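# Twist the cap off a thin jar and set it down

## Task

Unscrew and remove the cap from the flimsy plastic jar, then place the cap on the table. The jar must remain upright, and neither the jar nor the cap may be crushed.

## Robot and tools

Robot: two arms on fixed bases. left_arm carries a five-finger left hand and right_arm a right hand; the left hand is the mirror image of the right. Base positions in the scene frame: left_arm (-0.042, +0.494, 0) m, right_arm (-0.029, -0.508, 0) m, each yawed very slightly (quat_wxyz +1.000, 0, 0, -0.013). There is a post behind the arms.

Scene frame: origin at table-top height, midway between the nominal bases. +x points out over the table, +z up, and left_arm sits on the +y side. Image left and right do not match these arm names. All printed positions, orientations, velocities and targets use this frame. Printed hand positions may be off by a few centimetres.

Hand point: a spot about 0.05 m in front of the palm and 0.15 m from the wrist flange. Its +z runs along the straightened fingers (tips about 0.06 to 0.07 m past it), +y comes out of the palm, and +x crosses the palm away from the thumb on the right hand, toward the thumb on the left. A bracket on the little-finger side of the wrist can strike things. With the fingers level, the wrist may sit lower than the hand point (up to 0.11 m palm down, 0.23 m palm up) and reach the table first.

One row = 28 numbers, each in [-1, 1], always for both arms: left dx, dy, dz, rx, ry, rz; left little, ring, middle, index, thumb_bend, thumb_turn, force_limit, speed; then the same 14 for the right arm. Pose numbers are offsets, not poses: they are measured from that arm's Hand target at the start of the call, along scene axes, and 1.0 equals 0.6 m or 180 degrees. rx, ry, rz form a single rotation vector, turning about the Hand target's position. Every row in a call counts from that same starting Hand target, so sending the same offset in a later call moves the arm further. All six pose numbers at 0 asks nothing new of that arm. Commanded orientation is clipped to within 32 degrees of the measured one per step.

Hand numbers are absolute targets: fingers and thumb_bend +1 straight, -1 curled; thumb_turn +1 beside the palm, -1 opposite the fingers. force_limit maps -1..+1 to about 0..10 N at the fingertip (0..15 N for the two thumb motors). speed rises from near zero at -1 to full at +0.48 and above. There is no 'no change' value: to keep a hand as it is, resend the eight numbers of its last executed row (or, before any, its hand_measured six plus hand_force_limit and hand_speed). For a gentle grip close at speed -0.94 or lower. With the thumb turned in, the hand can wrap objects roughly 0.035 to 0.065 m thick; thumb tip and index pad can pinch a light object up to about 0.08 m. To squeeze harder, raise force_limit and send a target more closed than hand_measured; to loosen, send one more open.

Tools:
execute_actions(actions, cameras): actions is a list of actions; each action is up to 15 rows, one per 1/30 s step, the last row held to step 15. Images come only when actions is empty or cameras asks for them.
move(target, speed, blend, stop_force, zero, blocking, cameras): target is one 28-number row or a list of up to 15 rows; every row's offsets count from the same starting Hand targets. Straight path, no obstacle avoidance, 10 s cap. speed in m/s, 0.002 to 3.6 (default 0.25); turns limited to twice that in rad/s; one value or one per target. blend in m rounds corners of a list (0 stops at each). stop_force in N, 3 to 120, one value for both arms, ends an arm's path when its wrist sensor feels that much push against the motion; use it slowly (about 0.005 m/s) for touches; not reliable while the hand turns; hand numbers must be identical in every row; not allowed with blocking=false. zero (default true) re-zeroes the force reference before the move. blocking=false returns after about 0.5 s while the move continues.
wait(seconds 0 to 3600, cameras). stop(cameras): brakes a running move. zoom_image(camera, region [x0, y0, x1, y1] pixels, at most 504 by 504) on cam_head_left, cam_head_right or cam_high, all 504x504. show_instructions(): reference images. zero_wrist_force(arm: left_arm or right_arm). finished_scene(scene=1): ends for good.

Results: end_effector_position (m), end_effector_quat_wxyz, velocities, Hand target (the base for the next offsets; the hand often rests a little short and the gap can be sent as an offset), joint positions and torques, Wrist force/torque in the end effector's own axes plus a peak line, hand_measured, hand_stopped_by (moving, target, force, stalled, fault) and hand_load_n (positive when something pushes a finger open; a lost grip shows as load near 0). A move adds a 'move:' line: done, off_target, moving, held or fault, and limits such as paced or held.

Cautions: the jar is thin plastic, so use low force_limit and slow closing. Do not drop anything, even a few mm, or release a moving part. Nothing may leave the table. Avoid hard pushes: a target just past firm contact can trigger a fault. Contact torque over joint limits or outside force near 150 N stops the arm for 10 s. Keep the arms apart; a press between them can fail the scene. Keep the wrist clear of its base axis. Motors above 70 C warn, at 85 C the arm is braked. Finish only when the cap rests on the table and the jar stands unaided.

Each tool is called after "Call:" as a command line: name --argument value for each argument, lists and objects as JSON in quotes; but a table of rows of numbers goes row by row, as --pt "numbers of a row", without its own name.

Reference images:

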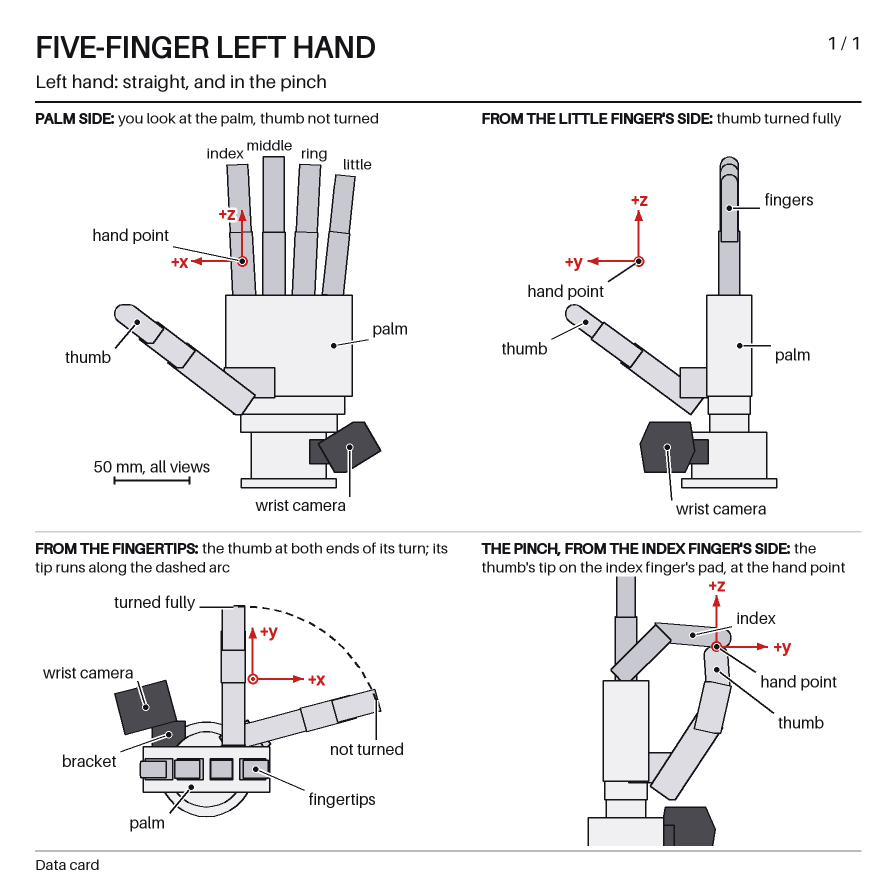

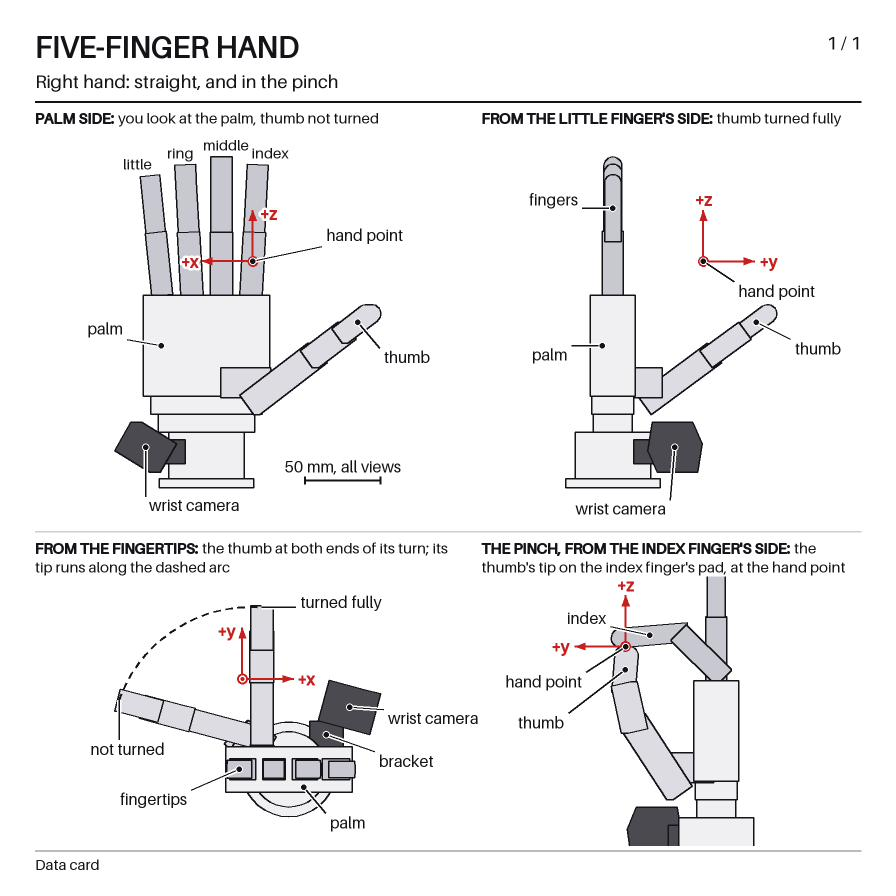

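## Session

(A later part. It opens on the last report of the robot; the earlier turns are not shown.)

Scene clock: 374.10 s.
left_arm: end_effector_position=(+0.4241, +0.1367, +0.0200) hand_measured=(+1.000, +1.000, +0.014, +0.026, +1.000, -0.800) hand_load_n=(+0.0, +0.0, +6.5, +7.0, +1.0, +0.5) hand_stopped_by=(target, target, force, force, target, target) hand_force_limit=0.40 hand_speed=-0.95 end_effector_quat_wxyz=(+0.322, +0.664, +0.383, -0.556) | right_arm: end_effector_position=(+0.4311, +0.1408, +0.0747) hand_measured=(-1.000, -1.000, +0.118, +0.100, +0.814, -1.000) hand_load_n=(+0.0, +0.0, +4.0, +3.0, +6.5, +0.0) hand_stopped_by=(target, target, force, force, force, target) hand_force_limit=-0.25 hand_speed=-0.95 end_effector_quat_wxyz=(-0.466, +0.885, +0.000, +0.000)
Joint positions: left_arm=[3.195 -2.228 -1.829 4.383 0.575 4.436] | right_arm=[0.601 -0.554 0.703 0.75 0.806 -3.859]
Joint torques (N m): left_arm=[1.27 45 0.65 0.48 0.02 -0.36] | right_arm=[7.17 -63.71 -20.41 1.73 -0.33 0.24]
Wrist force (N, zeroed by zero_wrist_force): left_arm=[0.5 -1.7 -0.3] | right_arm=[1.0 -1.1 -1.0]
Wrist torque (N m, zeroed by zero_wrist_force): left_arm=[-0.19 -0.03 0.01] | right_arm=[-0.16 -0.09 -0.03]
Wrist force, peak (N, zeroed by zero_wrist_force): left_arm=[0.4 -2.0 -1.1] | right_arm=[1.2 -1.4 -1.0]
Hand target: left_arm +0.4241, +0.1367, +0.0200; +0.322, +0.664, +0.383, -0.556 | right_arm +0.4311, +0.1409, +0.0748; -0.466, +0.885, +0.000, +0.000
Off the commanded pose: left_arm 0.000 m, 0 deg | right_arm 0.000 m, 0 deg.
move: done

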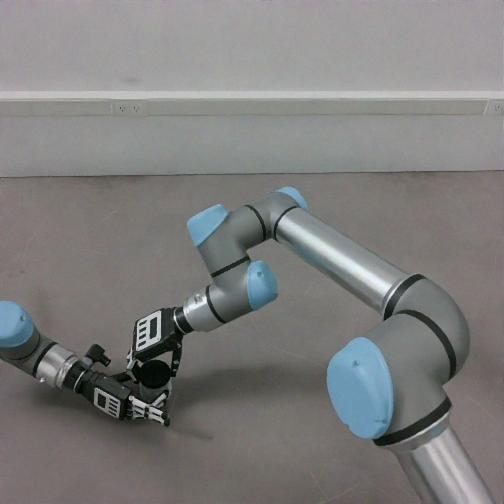

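Call:
move --target '[0,0,0,0,0,0,1,1,-0.4,-0.4,1,-0.8,0.4,-0.95,0,0,0.005,0,0,0,-1,-1,-0.2,-0.2,0.4,-1,-0.25,-0.95]' --speed 0.008 --stop_force 5

Scene clock: 375.87 s.
left_arm: end_effector_position=(+0.4241, +0.1367, +0.0200) hand_measured=(+1.000, +1.000, +0.014, +0.026, +1.000, -0.800) hand_load_n=(+0.0, +0.0, +7.0, +6.0, +1.0, -1.0) hand_stopped_by=(target, target, force, force, target, target) hand_force_limit=0.40 hand_speed=-0.95 end_effector_quat_wxyz=(+0.322, +0.664, +0.383, -0.556) | right_arm: end_effector_position=(+0.4311, +0.1409, +0.0766) hand_measured=(-1.000, -1.000, +0.118, +0.100, +0.814, -1.000) hand_load_n=(+0.0, +0.0, +3.5, +2.5, +7.5, +1.0) hand_stopped_by=(target, target, force, force, force, target) hand_force_limit=-0.25 hand_speed=-0.95 end_effector_quat_wxyz=(-0.466, +0.885, +0.000, +0.000)
Joint positions: left_arm=[3.195 -2.228 -1.829 4.383 0.575 4.436] | right_arm=[0.601 -0.555 0.701 0.754 0.806 -3.859]
Joint torques (N m): left_arm=[1.1 44.18 1.16 0.53 -0.16 -0.25] | right_arm=[6.84 -43.23 -14.73 -0.65 -1.89 -1.52]
Wrist force (N, zeroed by zero_wrist_force): left_arm=[-2.3 -1.6 -2.3] | right_arm=[-0.3 3.1 -0.6]
Wrist torque (N m, zeroed by zero_wrist_force): left_arm=[-0.18 0.10 0.02] | right_arm=[-0.02 -0.01 0.04]
Wrist force, peak (N, zeroed by zero_wrist_force): left_arm=[-3.7 -0.5 -2.9] | right_arm=[-0.6 4.8 0.3]
Hand target: left_arm +0.4241, +0.1367, +0.0200; +0.322, +0.664, +0.383, -0.556 | right_arm +0.4311, +0.1409, +0.0766; -0.466, +0.885, +0.000, +0.000 (not the last commanded pose)
Off the commanded pose: left_arm 0.000 m, 0 deg | right_arm 0.001 m, 0 deg.
move: contact (right_arm)

Call:
move --pt "0 0 0 0 0 0 1 1 -0.4 -0.4 1 -0.8 0.4 -0.95 0 0 -0.0018 0 0 0 -1 -1 -0.2 -0.2 0.4 -1 -0.25 -0.95" --pt "0 0 0 0 0 0 1 1 -0.4 -0.4 1 -0.8 0.4 -0.95 0 0 -0.0018 0 0 0 -1 -1 0.4 0.4 1 -1 -0.25 -0.85" --pt "0 0 0 0 0 0 1 1 -0.4 -0.4 1 -0.8 0.4 -0.95 0.0098 0.0058 -0.0018 0 0 -0.1667 -1 -1 0.4 0.4 1 -1 -0.25 -0.85" --pt "0 0 0 0 0 0 1 1 -0.4 -0.4 1 -0.8 0.4 -0.95 0.0173 0.007 -0.0018 0 0 -0.2778 -1 -1 0.4 0.4 1 -1 -0.25 -0.85" --pt "0 0 0 0 0 0 1 1 -0.4 -0.4 1 -0.8 0.4 -0.95 0.0245 0.0055 -0.0018 0 0 -0.3889 -1 -1 0.4 0.4 1 -1 -0.25 -0.85" --speed 0.35 --blend '[0,0,0.001,0.001,0]'

Call:
move --pt "0 0 0 0 0 0 1 1 -0.4 -0.4 1 -0.8 0.4 -0.95 0.0065 -0.004 0 0 0 -0.1111 -1 -1 0.4 0.4 1 -1 -0.25 -0.85" --pt "0 0 0 0 0 0 1 1 -0.4 -0.4 1 -0.8 0.4 -0.95 0.0065 -0.004 0 0 0 -0.1111 -1 -1 -0.1 -0.1 0.5 -1 -0.85 -0.9" --pt "0 0 0 0 0 0 1 1 -0.4 -0.4 1 -0.8 0.4 -0.95 0.0065 -0.004 0 0 0 -0.1111 -1 -1 -0.2 -0.2 0.4 -1 -0.25 -0.95" --speed 0.2

Scene clock: 383.67 s.
left_arm: end_effector_position=(+0.4241, +0.1367, +0.0200) hand_measured=(+1.000, +1.000, +0.014, +0.026, +1.000, -0.800) hand_load_n=(+0.0, +0.0, +7.5, +6.5, +1.0, +0.0) hand_stopped_by=(target, target, force, force, target, target) hand_force_limit=0.40 hand_speed=-0.95 end_effector_quat_wxyz=(+0.322, +0.664, +0.383, -0.556) | right_arm: end_effector_position=(+0.4457, +0.1442, +0.0753) hand_measured=(-1.000, -1.000, +0.400, +0.400, +1.000, -1.000) hand_load_n=(+0.0, +0.0, +0.0, +0.0, +0.0, +0.0) hand_stopped_by=(target, target, target, target, target, target) hand_force_limit=-0.25 hand_speed=-0.85 end_effector_quat_wxyz=(-0.382, +0.725, -0.507, +0.268)
Joint positions: left_arm=[3.195 -2.228 -1.829 4.383 0.575 4.436] | right_arm=[0.871 -0.724 0.978 0.407 1.974 -2.846]
Joint torques (N m): left_arm=[1.24 44.62 1.77 0.72 0.11 -0.3] | right_arm=[-0.02 -59.32 -23.52 0.52 2.89 1.56]
Wrist force (N, zeroed by zero_wrist_force): left_arm=[-0.1 -1.1 0.0] | right_arm=[0.4 -1.3 0.3]
Wrist torque (N m, zeroed by zero_wrist_force): left_arm=[-0.19 0.03 0.02] | right_arm=[-0.26 -0.09 0.07]
Wrist force, peak (N, zeroed by zero_wrist_force): left_arm=[-2.2 -1.6 -2.8] | right_arm=[-0.1 3.8 -0.4]
Hand target: left_arm +0.4241, +0.1367, +0.0200; +0.322, +0.664, +0.383, -0.556 | right_arm +0.4458, +0.1442, +0.0755; -0.382, +0.725, -0.507, +0.268
Off the commanded pose: left_arm 0.000 m, 0 deg | right_arm 0.000 m, 0 deg.
move: done

Scene clock: 386.93 s.
left_arm: end_effector_position=(+0.4241, +0.1367, +0.0200) hand_measured=(+1.000, +1.000, +0.014, +0.026, +1.000, -0.800) hand_load_n=(+0.0, +0.0, +8.5, +6.5, +1.0, -2.0) hand_stopped_by=(target, target, force, force, target, target) hand_force_limit=0.40 hand_speed=-0.95 end_effector_quat_wxyz=(+0.322, +0.664, +0.383, -0.556) | right_arm: end_effector_position=(+0.4497, +0.1418, +0.0755) hand_measured=(-1.000, -1.000, +0.118, +0.100, +0.816, -1.000) hand_load_n=(+0.0, +0.0, +4.5, +3.5, +5.5, +0.0) hand_stopped_by=(target, target, force, force, force, target) hand_force_limit=-0.25 hand_speed=-0.95 end_effector_quat_wxyz=(-0.330, +0.626, -0.625, +0.330)
Joint positions: left_arm=[3.195 -2.228 -1.829 4.383 0.575 4.436] | right_arm=[0.944 -0.545 0.672 0.718 2.285 -2.506]
Joint torques (N m): left_arm=[1.12 43.96 2.29 0.56 -0.02 -0.15] | right_arm=[-2.86 -66.09 -24.87 2.49 2.09 2.6]
Wrist force (N, zeroed by zero_wrist_force): left_arm=[-0.7 -3.2 1.4] | right_arm=[-0.3 -2.9 1.5]
Wrist torque (N m, zeroed by zero_wrist_force): left_arm=[-0.32 0.12 0.10] | right_arm=[-0.29 -0.06 0.04]
Wrist force, peak (N, zeroed by zero_wrist_force): left_arm=[-0.2 -3.9 1.8] | right_arm=[-0.4 -3.6 2.1]
Hand target: left_arm +0.4241, +0.1367, +0.0200; +0.322, +0.664, +0.383, -0.556 | right_arm +0.4497, +0.1418, +0.0755; -0.330, +0.626, -0.625, +0.330
Off the commanded pose: left_arm 0.000 m, 0 deg | right_arm 0.000 m, 0 deg.
move: done

Call:
move --pt "0 0 0 0 0 0 1 1 -0.4 -0.4 1 -0.8 0.4 -0.95 -0.0026 0.0024 0.0002 0 0 0.0556 -1 -1 -0.2 -0.2 0.4 -1 -0.25 -0.95" --pt "0 0 0 0 0 0 1 1 -0.4 -0.4 1 -0.8 0.4 -0.95 -0.0061 0.0041 0.0004 0 0 0.1111 -1 -1 -0.2 -0.2 0.4 -1 -0.25 -0.95" --pt "0 0 0 0 0 0 1 1 -0.4 -0.4 1 -0.8 0.4 -0.95 -0.0098 0.0053 0.0006 0 0 0.1667 -1 -1 -0.2 -0.2 0.4 -1 -0.25 -0.95" --pt "0 0 0 0 0 0 1 1 -0.4 -0.4 1 -0.8 0.4 -0.95 -0.0137 0.0058 0.0008 0 0 0.2222 -1 -1 -0.2 -0.2 0.4 -1 -0.25 -0.95" --pt "0 0 0 0 0 0 1 1 -0.4 -0.4 1 -0.8 0.4 -0.95 -0.0175 0.0056 0.001 0 0 0.2778 -1 -1 -0.2 -0.2 0.4 -1 -0.25 -0.95" --speed 0.15 --blend '[0.001,0.001,0.001,0.001,0]'

Call:
move --pt "0 0 0 0 0 0 1 1 -0.4 -0.4 1 -0.8 0.4 -0.95 -0.0038 -0.0008 0.0002 0 0 0.0556 -1 -1 -0.2 -0.2 0.4 -1 -0.25 -0.95" --pt "0 0 0 0 0 0 1 1 -0.4 -0.4 1 -0.8 0.4 -0.95 -0.0074 -0.0023 0.0004 0 0 0.1111 -1 -1 -0.2 -0.2 0.4 -1 -0.25 -0.95" --pt "0 0 0 0 0 0 1 1 -0.4 -0.4 1 -0.8 0.4 -0.95 -0.0107 -0.0044 0.0006 0 0 0.1667 -1 -1 -0.2 -0.2 0.4 -1 -0.25 -0.95" --pt "0 0 0 0 0 0 1 1 -0.4 -0.4 1 -0.8 0.4 -0.95 -0.0136 -0.0071 0.0008 0 0 0.2222 -1 -1 -0.2 -0.2 0.4 -1 -0.25 -0.95" --speed 0.15 --blend '[0.001,0.001,0.001,0]' --cameras '["cam_head_left"]'

Call:
zoom_image --camera "cam_head_left" --region '[110, 320, 210, 420]'

Call:
move --target '[0,0,0,0,0,0,1,1,-0.4,-0.4,1,-0.8,0.4,-0.95,0,0,0.005,0,0,0,-1,-1,-0.2,-0.2,0.4,-1,-0.25,-0.95]' --speed 0.008 --stop_force 4.5

Scene clock: 390.97 s.
left_arm: end_effector_position=(+0.4241, +0.1367, +0.0200) hand_measured=(+1.000, +1.000, +0.014, +0.026, +1.000, -0.800) hand_load_n=(+0.0, +0.0, +7.5, +6.0, +1.5, -0.5) hand_stopped_by=(target, target, force, force, target, target) hand_force_limit=0.40 hand_speed=-0.95 end_effector_quat_wxyz=(+0.322, +0.664, +0.383, -0.556) | right_arm: end_effector_position=(+0.4392, +0.1451, +0.0761) hand_measured=(-1.000, -1.000, +0.118, +0.100, +0.816, -1.000) hand_load_n=(+0.0, +0.0, +4.0, +3.0, +6.0, +0.5) hand_stopped_by=(target, target, force, force, force, target) hand_force_limit=-0.25 hand_speed=-0.95 end_effector_quat_wxyz=(-0.438, +0.831, -0.302, +0.160)
Joint positions: left_arm=[3.195 -2.228 -1.829 4.383 0.575 4.436] | right_arm=[0.734 -0.794 1.095 0.306 1.436 -3.236]
Joint torques (N m): left_arm=[0.27 44.37 1.81 0.74 -0.08 -0.25] | right_arm=[4.8 -40.62 -14.49 -1.47 -1.69 0.76]
Wrist force (N, zeroed by zero_wrist_force): left_arm=[-0.5 -0.3 0.2] | right_arm=[0.4 -0.4 0.6]
Wrist torque (N m, zeroed by zero_wrist_force): left_arm=[-0.07 0.08 -0.02] | right_arm=[-0.13 -0.10 -0.01]
Wrist force, peak (N, zeroed by zero_wrist_force): left_arm=[-0.9 -3.5 1.6] | right_arm=[-0.3 -3.0 1.6]
Hand target: left_arm +0.4241, +0.1367, +0.0200; +0.322, +0.664, +0.383, -0.556 | right_arm +0.4392, +0.1451, +0.0761; -0.438, +0.831, -0.302, +0.160
Off the commanded pose: left_arm 0.000 m, 0 deg | right_arm 0.000 m, 0 deg.
move: done

Scene clock: 393.77 s.
left_arm: end_effector_position=(+0.4241, +0.1367, +0.0200) hand_measured=(+1.000, +1.000, +0.014, +0.026, +1.000, -0.800) hand_load_n=(+0.0, +0.0, +7.0, +7.0, +1.0, +0.0) hand_stopped_by=(target, target, force, force, target, target) hand_force_limit=0.40 hand_speed=-0.95 end_effector_quat_wxyz=(+0.322, +0.664, +0.383, -0.556) | right_arm: end_effector_position=(+0.4311, +0.1408, +0.0764) hand_measured=(-1.000, -1.000, +0.118, +0.100, +0.818, -1.000) hand_load_n=(+0.0, +0.0, +3.5, +2.5, +6.5, +0.5) hand_stopped_by=(target, target, force, force, force, target) hand_force_limit=-0.25 hand_speed=-0.95 end_effector_quat_wxyz=(-0.466, +0.885, +0.000, +0.000)
Joint positions: left_arm=[3.195 -2.228 -1.829 4.383 0.575 4.436] | right_arm=[0.601 -0.555 0.701 0.754 0.806 -3.859]
Joint torques (N m): left_arm=[1.43 44.17 1.79 0.83 -0.08 -0.17] | right_arm=[7.56 -62.97 -23.54 1.73 -0.93 -0.44]
Wrist force (N, zeroed by zero_wrist_force): left_arm=[-0.1 -1.3 -0.6] | right_arm=[0.6 -0.2 -0.9]
Wrist torque (N m, zeroed by zero_wrist_force): left_arm=[-0.15 0.00 -0.01] | right_arm=[-0.16 -0.06 -0.01]
Wrist force, peak (N, zeroed by zero_wrist_force): left_arm=[0.2 -1.8 -1.4] | right_arm=[1.2 1.5 -0.7]
Hand target: left_arm +0.4241, +0.1367, +0.0200; +0.322, +0.664, +0.383, -0.556 | right_arm +0.4310, +0.1409, +0.0766; -0.466, +0.885, +0.000, +0.000
Off the commanded pose: left_arm 0.000 m, 0 deg | right_arm 0.000 m, 0 deg.
move: done

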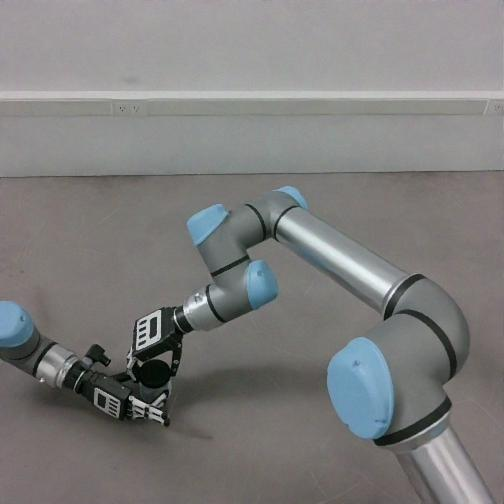

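Scaled by 5.040.

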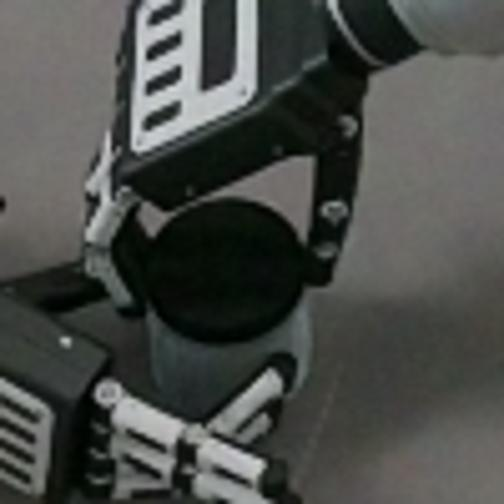

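Scene clock: 395.30 s.
left_arm: end_effector_position=(+0.4241, +0.1367, +0.0200) hand_measured=(+1.000, +1.000, +0.014, +0.026, +1.000, -0.800) hand_load_n=(+0.0, +0.0, +7.0, +5.5, +1.0, -1.5) hand_stopped_by=(target, target, force, force, target, target) hand_force_limit=0.40 hand_speed=-0.95 end_effector_quat_wxyz=(+0.322, +0.664, +0.383, -0.556) | right_arm: end_effector_position=(+0.4310, +0.1409, +0.0779) hand_measured=(-1.000, -1.000, +0.118, +0.100, +0.818, -1.000) hand_load_n=(+0.0, +0.0, +3.5, +2.5, +7.0, +0.5) hand_stopped_by=(target, target, force, force, force, target) hand_force_limit=-0.25 hand_speed=-0.95 end_effector_quat_wxyz=(-0.466, +0.885, +0.000, +0.000)
Joint positions: left_arm=[3.195 -2.228 -1.829 4.383 0.575 4.436] | right_arm=[0.601 -0.556 0.699 0.757 0.806 -3.859]
Joint torques (N m): left_arm=[1.6 44.16 2.01 0.84 -0.13 -0.06] | right_arm=[4.21 -42.87 -15.1 -0.64 -1.35 -1.48]
Wrist force (N, zeroed by zero_wrist_force): left_arm=[-2.3 -0.9 -1.8] | right_arm=[0.2 3.4 0.1]
Wrist torque (N m, zeroed by zero_wrist_force): left_arm=[-0.10 0.14 -0.01] | right_arm=[0.02 -0.06 0.06]
Wrist force, peak (N, zeroed by zero_wrist_force): left_arm=[-4.3 -0.6 -2.2] | right_arm=[-0.3 4.4 0.8]
Hand target: left_arm +0.4241, +0.1367, +0.0200; +0.322, +0.664, +0.383, -0.556 | right_arm +0.4310, +0.1408, +0.0779; -0.466, +0.885, +0.000, +0.000 (not the last commanded pose)
Off the commanded pose: left_arm 0.000 m, 0 deg | right_arm 0.002 m, 0 deg.
move: contact (right_arm)

Call:
move --pt "0 0 0 0 0 0 1 1 -0.4 -0.4 1 -0.8 0.4 -0.95 0 0 -0.0015 0 0 0 -1 -1 -0.2 -0.2 0.4 -1 -0.25 -0.95" --pt "0 0 0 0 0 0 1 1 -0.4 -0.4 1 -0.8 0.4 -0.95 0 0 -0.0015 0 0 0 -1 -1 0.4 0.4 1 -1 -0.25 -0.85" --pt "0 0 0 0 0 0 1 1 -0.4 -0.4 1 -0.8 0.4 -0.95 0.0099 0.0058 -0.0015 0 0 -0.1667 -1 -1 0.4 0.4 1 -1 -0.25 -0.85" --pt "0 0 0 0 0 0 1 1 -0.4 -0.4 1 -0.8 0.4 -0.95 0.0174 0.0071 -0.0015 0 0 -0.2778 -1 -1 0.4 0.4 1 -1 -0.25 -0.85" --pt "0 0 0 0 0 0 1 1 -0.4 -0.4 1 -0.8 0.4 -0.95 0.0246 0.0056 -0.0015 0 0 -0.3889 -1 -1 0.4 0.4 1 -1 -0.25 -0.85" --speed 0.4 --blend '[0,0,0.001,0.001,0]'

Call:
move --pt "0 0 0 0 0 0 1 1 -0.4 -0.4 1 -0.8 0.4 -0.95 0.0065 -0.004 0 0 0 -0.1111 -1 -1 0.4 0.4 1 -1 -0.25 -0.85" --pt "0 0 0 0 0 0 1 1 -0.4 -0.4 1 -0.8 0.4 -0.95 0.0065 -0.004 0 0 0 -0.1111 -1 -1 -0.1 -0.1 0.5 -1 -0.85 -0.9" --pt "0 0 0 0 0 0 1 1 -0.4 -0.4 1 -0.8 0.4 -0.95 0.0065 -0.004 0 0 0 -0.1111 -1 -1 -0.2 -0.2 0.4 -1 -0.25 -0.95" --speed 0.2

Scene clock: 399.63 s.
left_arm: end_effector_position=(+0.4241, +0.1367, +0.0200) hand_measured=(+1.000, +1.000, +0.014, +0.026, +1.000, -0.800) hand_load_n=(+0.0, +0.0, +7.5, +6.0, +1.0, +0.0) hand_stopped_by=(target, target, force, force, target, target) hand_force_limit=0.40 hand_speed=-0.95 end_effector_quat_wxyz=(+0.322, +0.664, +0.383, -0.556) | right_arm: end_effector_position=(+0.4457, +0.1442, +0.0768) hand_measured=(-1.000, -1.000, +0.400, +0.400, +1.000, -1.000) hand_load_n=(+0.0, +0.0, +0.0, +0.0, +0.0, +0.0) hand_stopped_by=(target, target, target, target, target, target) hand_force_limit=-0.25 hand_speed=-0.85 end_effector_quat_wxyz=(-0.382, +0.725, -0.507, +0.268)
Joint positions: left_arm=[3.195 -2.228 -1.829 4.383 0.575 4.436] | right_arm=[0.871 -0.725 0.976 0.411 1.974 -2.846]
Joint torques (N m): left_arm=[0.96 44.77 1.52 0.87 -0.06 -0.11] | right_arm=[0.12 -59.8 -25.01 1.09 2.89 2.02]
Wrist force (N, zeroed by zero_wrist_force): left_arm=[0.1 -0.6 0.0] | right_arm=[0.3 -1.1 0.2]
Wrist torque (N m, zeroed by zero_wrist_force): left_arm=[-0.12 0.00 0.03] | right_arm=[-0.23 -0.08 0.06]
Wrist force, peak (N, zeroed by zero_wrist_force): left_arm=[-2.8 -1.1 -2.1] | right_arm=[0.2 3.4 0.2]
Hand target: left_arm +0.4241, +0.1367, +0.0200; +0.322, +0.664, +0.383, -0.556 | right_arm +0.4458, +0.1442, +0.0770; -0.382, +0.725, -0.507, +0.268
Off the commanded pose: left_arm 0.000 m, 0 deg | right_arm 0.000 m, 0 deg.
move: done

Scene clock: 402.83 s.
left_arm: end_effector_position=(+0.4241, +0.1367, +0.0200) hand_measured=(+1.000, +1.000, +0.014, +0.026, +1.000, -0.800) hand_load_n=(+0.0, +0.0, +8.0, +6.5, +0.5, -2.0) hand_stopped_by=(target, target, force, force, target, target) hand_force_limit=0.40 hand_speed=-0.95 end_effector_quat_wxyz=(+0.322, +0.664, +0.383, -0.556) | right_arm: end_effector_position=(+0.4497, +0.1418, +0.0770) hand_measured=(-1.000, -1.000, +0.114, +0.090, +0.826, -1.000) hand_load_n=(+0.5, +0.0, +4.5, +5.0, +5.5, +0.5) hand_stopped_by=(target, target, force, force, force, target) hand_force_limit=-0.25 hand_speed=-0.95 end_effector_quat_wxyz=(-0.330, +0.626, -0.625, +0.330)
Joint positions: left_arm=[3.195 -2.228 -1.829 4.383 0.575 4.436] | right_arm=[0.944 -0.545 0.669 0.721 2.285 -2.506]
Joint torques (N m): left_arm=[1.3 43.28 1.29 0.89 0.02 -0.03] | right_arm=[-1.98 -65.29 -26.7 2.63 1.38 2.62]
Wrist force (N, zeroed by zero_wrist_force): left_arm=[-0.6 -4.3 1.4] | right_arm=[0.2 -3.9 2.3]
Wrist torque (N m, zeroed by zero_wrist_force): left_arm=[-0.34 0.10 0.12] | right_arm=[-0.31 -0.12 0.04]
Wrist force, peak (N, zeroed by zero_wrist_force): left_arm=[-1.0 -5.6 1.8] | right_arm=[0.3 -5.5 2.6]
Hand target: left_arm +0.4241, +0.1367, +0.0200; +0.322, +0.664, +0.383, -0.556 | right_arm +0.4497, +0.1418, +0.0770; -0.330, +0.626, -0.625, +0.330
Off the commanded pose: left_arm 0.000 m, 0 deg | right_arm 0.000 m, 0 deg.
move: done

Call:
move --pt "0 0 0 0 0 0 1 1 -0.4 -0.4 1 -0.8 0.4 -0.95 -0.0025 0.0024 0.0002 0 0 0.0556 -1 -1 -0.2 -0.2 0.4 -1 -0.25 -0.95" --pt "0 0 0 0 0 0 1 1 -0.4 -0.4 1 -0.8 0.4 -0.95 -0.006 0.0041 0.0004 0 0 0.1111 -1 -1 -0.2 -0.2 0.4 -1 -0.25 -0.95" --pt "0 0 0 0 0 0 1 1 -0.4 -0.4 1 -0.8 0.4 -0.95 -0.0097 0.0053 0.0006 0 0 0.1667 -1 -1 -0.2 -0.2 0.4 -1 -0.25 -0.95" --pt "0 0 0 0 0 0 1 1 -0.4 -0.4 1 -0.8 0.4 -0.95 -0.0136 0.0059 0.0008 0 0 0.2222 -1 -1 -0.2 -0.2 0.4 -1 -0.25 -0.95" --pt "0 0 0 0 0 0 1 1 -0.4 -0.4 1 -0.8 0.4 -0.95 -0.0174 0.0057 0.001 0 0 0.2778 -1 -1 -0.2 -0.2 0.4 -1 -0.25 -0.95" --speed 0.15 --blend '[0.001,0.001,0.001,0.001,0]'

Call:
move --pt "0 0 0 0 0 0 1 1 -0.4 -0.4 1 -0.8 0.4 -0.95 -0.0038 -0.0008 0.0002 0 0 0.0556 -1 -1 -0.2 -0.2 0.4 -1 -0.25 -0.95" --pt "0 0 0 0 0 0 1 1 -0.4 -0.4 1 -0.8 0.4 -0.95 -0.0074 -0.0023 0.0004 0 0 0.1111 -1 -1 -0.2 -0.2 0.4 -1 -0.25 -0.95" --pt "0 0 0 0 0 0 1 1 -0.4 -0.4 1 -0.8 0.4 -0.95 -0.0107 -0.0044 0.0006 0 0 0.1667 -1 -1 -0.2 -0.2 0.4 -1 -0.25 -0.95" --pt "0 0 0 0 0 0 1 1 -0.4 -0.4 1 -0.8 0.4 -0.95 -0.0136 -0.0071 0.0008 0 0 0.2222 -1 -1 -0.2 -0.2 0.4 -1 -0.25 -0.95" --speed 0.15 --blend '[0.001,0.001,0.001,0]' --cameras '["cam_head_left"]'

Call:
zoom_image --camera "cam_head_left" --region '[110, 320, 210, 420]'

Call:
move --target '[0,0,0,0,0,0,1,1,-0.4,-0.4,1,-0.8,0.4,-0.95,0,0,0.005,0,0,0,-1,-1,-0.2,-0.2,0.4,-1,-0.25,-0.95]' --speed 0.008 --stop_force 4.5

Scene clock: 407.00 s.
left_arm: end_effector_position=(+0.4241, +0.1367, +0.0200) hand_measured=(+1.000, +1.000, +0.014, +0.026, +1.000, -0.800) hand_load_n=(+0.0, +0.0, +7.5, +6.0, +1.0, +0.0) hand_stopped_by=(target, target, force, force, target, target) hand_force_limit=0.40 hand_speed=-0.95 end_effector_quat_wxyz=(+0.322, +0.664, +0.383, -0.556) | right_arm: end_effector_position=(+0.4393, +0.1452, +0.0776) hand_measured=(-1.000, -1.000, +0.114, +0.090, +0.826, -1.000) hand_load_n=(+0.5, +0.0, +3.5, +3.5, +6.5, +0.5) hand_stopped_by=(target, target, force, force, force, target) hand_force_limit=-0.25 hand_speed=-0.95 end_effector_quat_wxyz=(-0.438, +0.831, -0.302, +0.160)
Joint positions: left_arm=[3.195 -2.228 -1.829 4.383 0.575 4.436] | right_arm=[0.735 -0.795 1.093 0.309 1.436 -3.236]
Joint torques (N m): left_arm=[1.17 44.04 2.41 0.99 -0.02 -0.02] | right_arm=[4.54 -41.33 -14.32 -1.24 -1.63 0.75]
Wrist force (N, zeroed by zero_wrist_force): left_arm=[0.0 -0.8 0.1] | right_arm=[0.4 -0.5 0.4]
Wrist torque (N m, zeroed by zero_wrist_force): left_arm=[-0.11 0.04 -0.01] | right_arm=[-0.10 -0.08 -0.01]
Wrist force, peak (N, zeroed by zero_wrist_force): left_arm=[-0.8 -4.7 2.0] | right_arm=[0.1 -4.0 2.2]
Hand target: left_arm +0.4241, +0.1367, +0.0200; +0.322, +0.664, +0.383, -0.556 | right_arm +0.4392, +0.1452, +0.0776; -0.438, +0.831, -0.302, +0.160
Off the commanded pose: left_arm 0.000 m, 0 deg | right_arm 0.000 m, 0 deg.
move: done

Scene clock: 409.80 s.
left_arm: end_effector_position=(+0.4241, +0.1367, +0.0200) hand_measured=(+1.000, +1.000, +0.014, +0.026, +1.000, -0.800) hand_load_n=(+0.0, +0.0, +7.0, +6.5, +1.0, +0.0) hand_stopped_by=(target, target, force, force, target, target) hand_force_limit=0.40 hand_speed=-0.95 end_effector_quat_wxyz=(+0.322, +0.664, +0.383, -0.556) | right_arm: end_effector_position=(+0.4311, +0.1409, +0.0779) hand_measured=(-1.000, -1.000, +0.114, +0.090, +0.826, -1.000) hand_load_n=(+0.0, +0.0, +3.5, +4.0, +6.5, +0.0) hand_stopped_by=(target, target, force, force, force, target) hand_force_limit=-0.25 hand_speed=-0.95 end_effector_quat_wxyz=(-0.466, +0.885, +0.000, +0.000)
Joint positions: left_arm=[3.195 -2.228 -1.829 4.383 0.575 4.436] | right_arm=[0.601 -0.556 0.698 0.758 0.806 -3.859]
Joint torques (N m): left_arm=[1.6 43.83 1.77 1.01 0.07 -0.06] | right_arm=[6.59 -62.61 -22.18 1.92 -0.69 -0.43]
Wrist force (N, zeroed by zero_wrist_force): left_arm=[0.1 -0.2 0.5] | right_arm=[0.5 -2.0 0.0]
Wrist torque (N m, zeroed by zero_wrist_force): left_arm=[-0.03 0.05 -0.05] | right_arm=[-0.21 -0.07 -0.06]
Wrist force, peak (N, zeroed by zero_wrist_force): left_arm=[1.2 -1.1 0.7] | right_arm=[0.9 -2.7 0.0]
Hand target: left_arm +0.4241, +0.1367, +0.0200; +0.322, +0.664, +0.383, -0.556 | right_arm +0.4311, +0.1410, +0.0781; -0.466, +0.885, +0.000, +0.000
Off the commanded pose: left_arm 0.000 m, 0 deg | right_arm 0.000 m, 0 deg.
move: done

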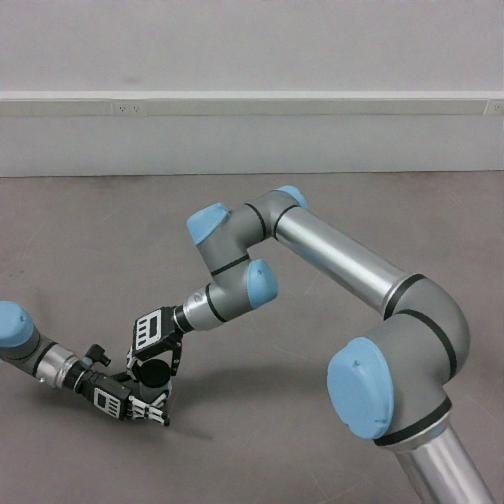

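Scaled by 5.040.

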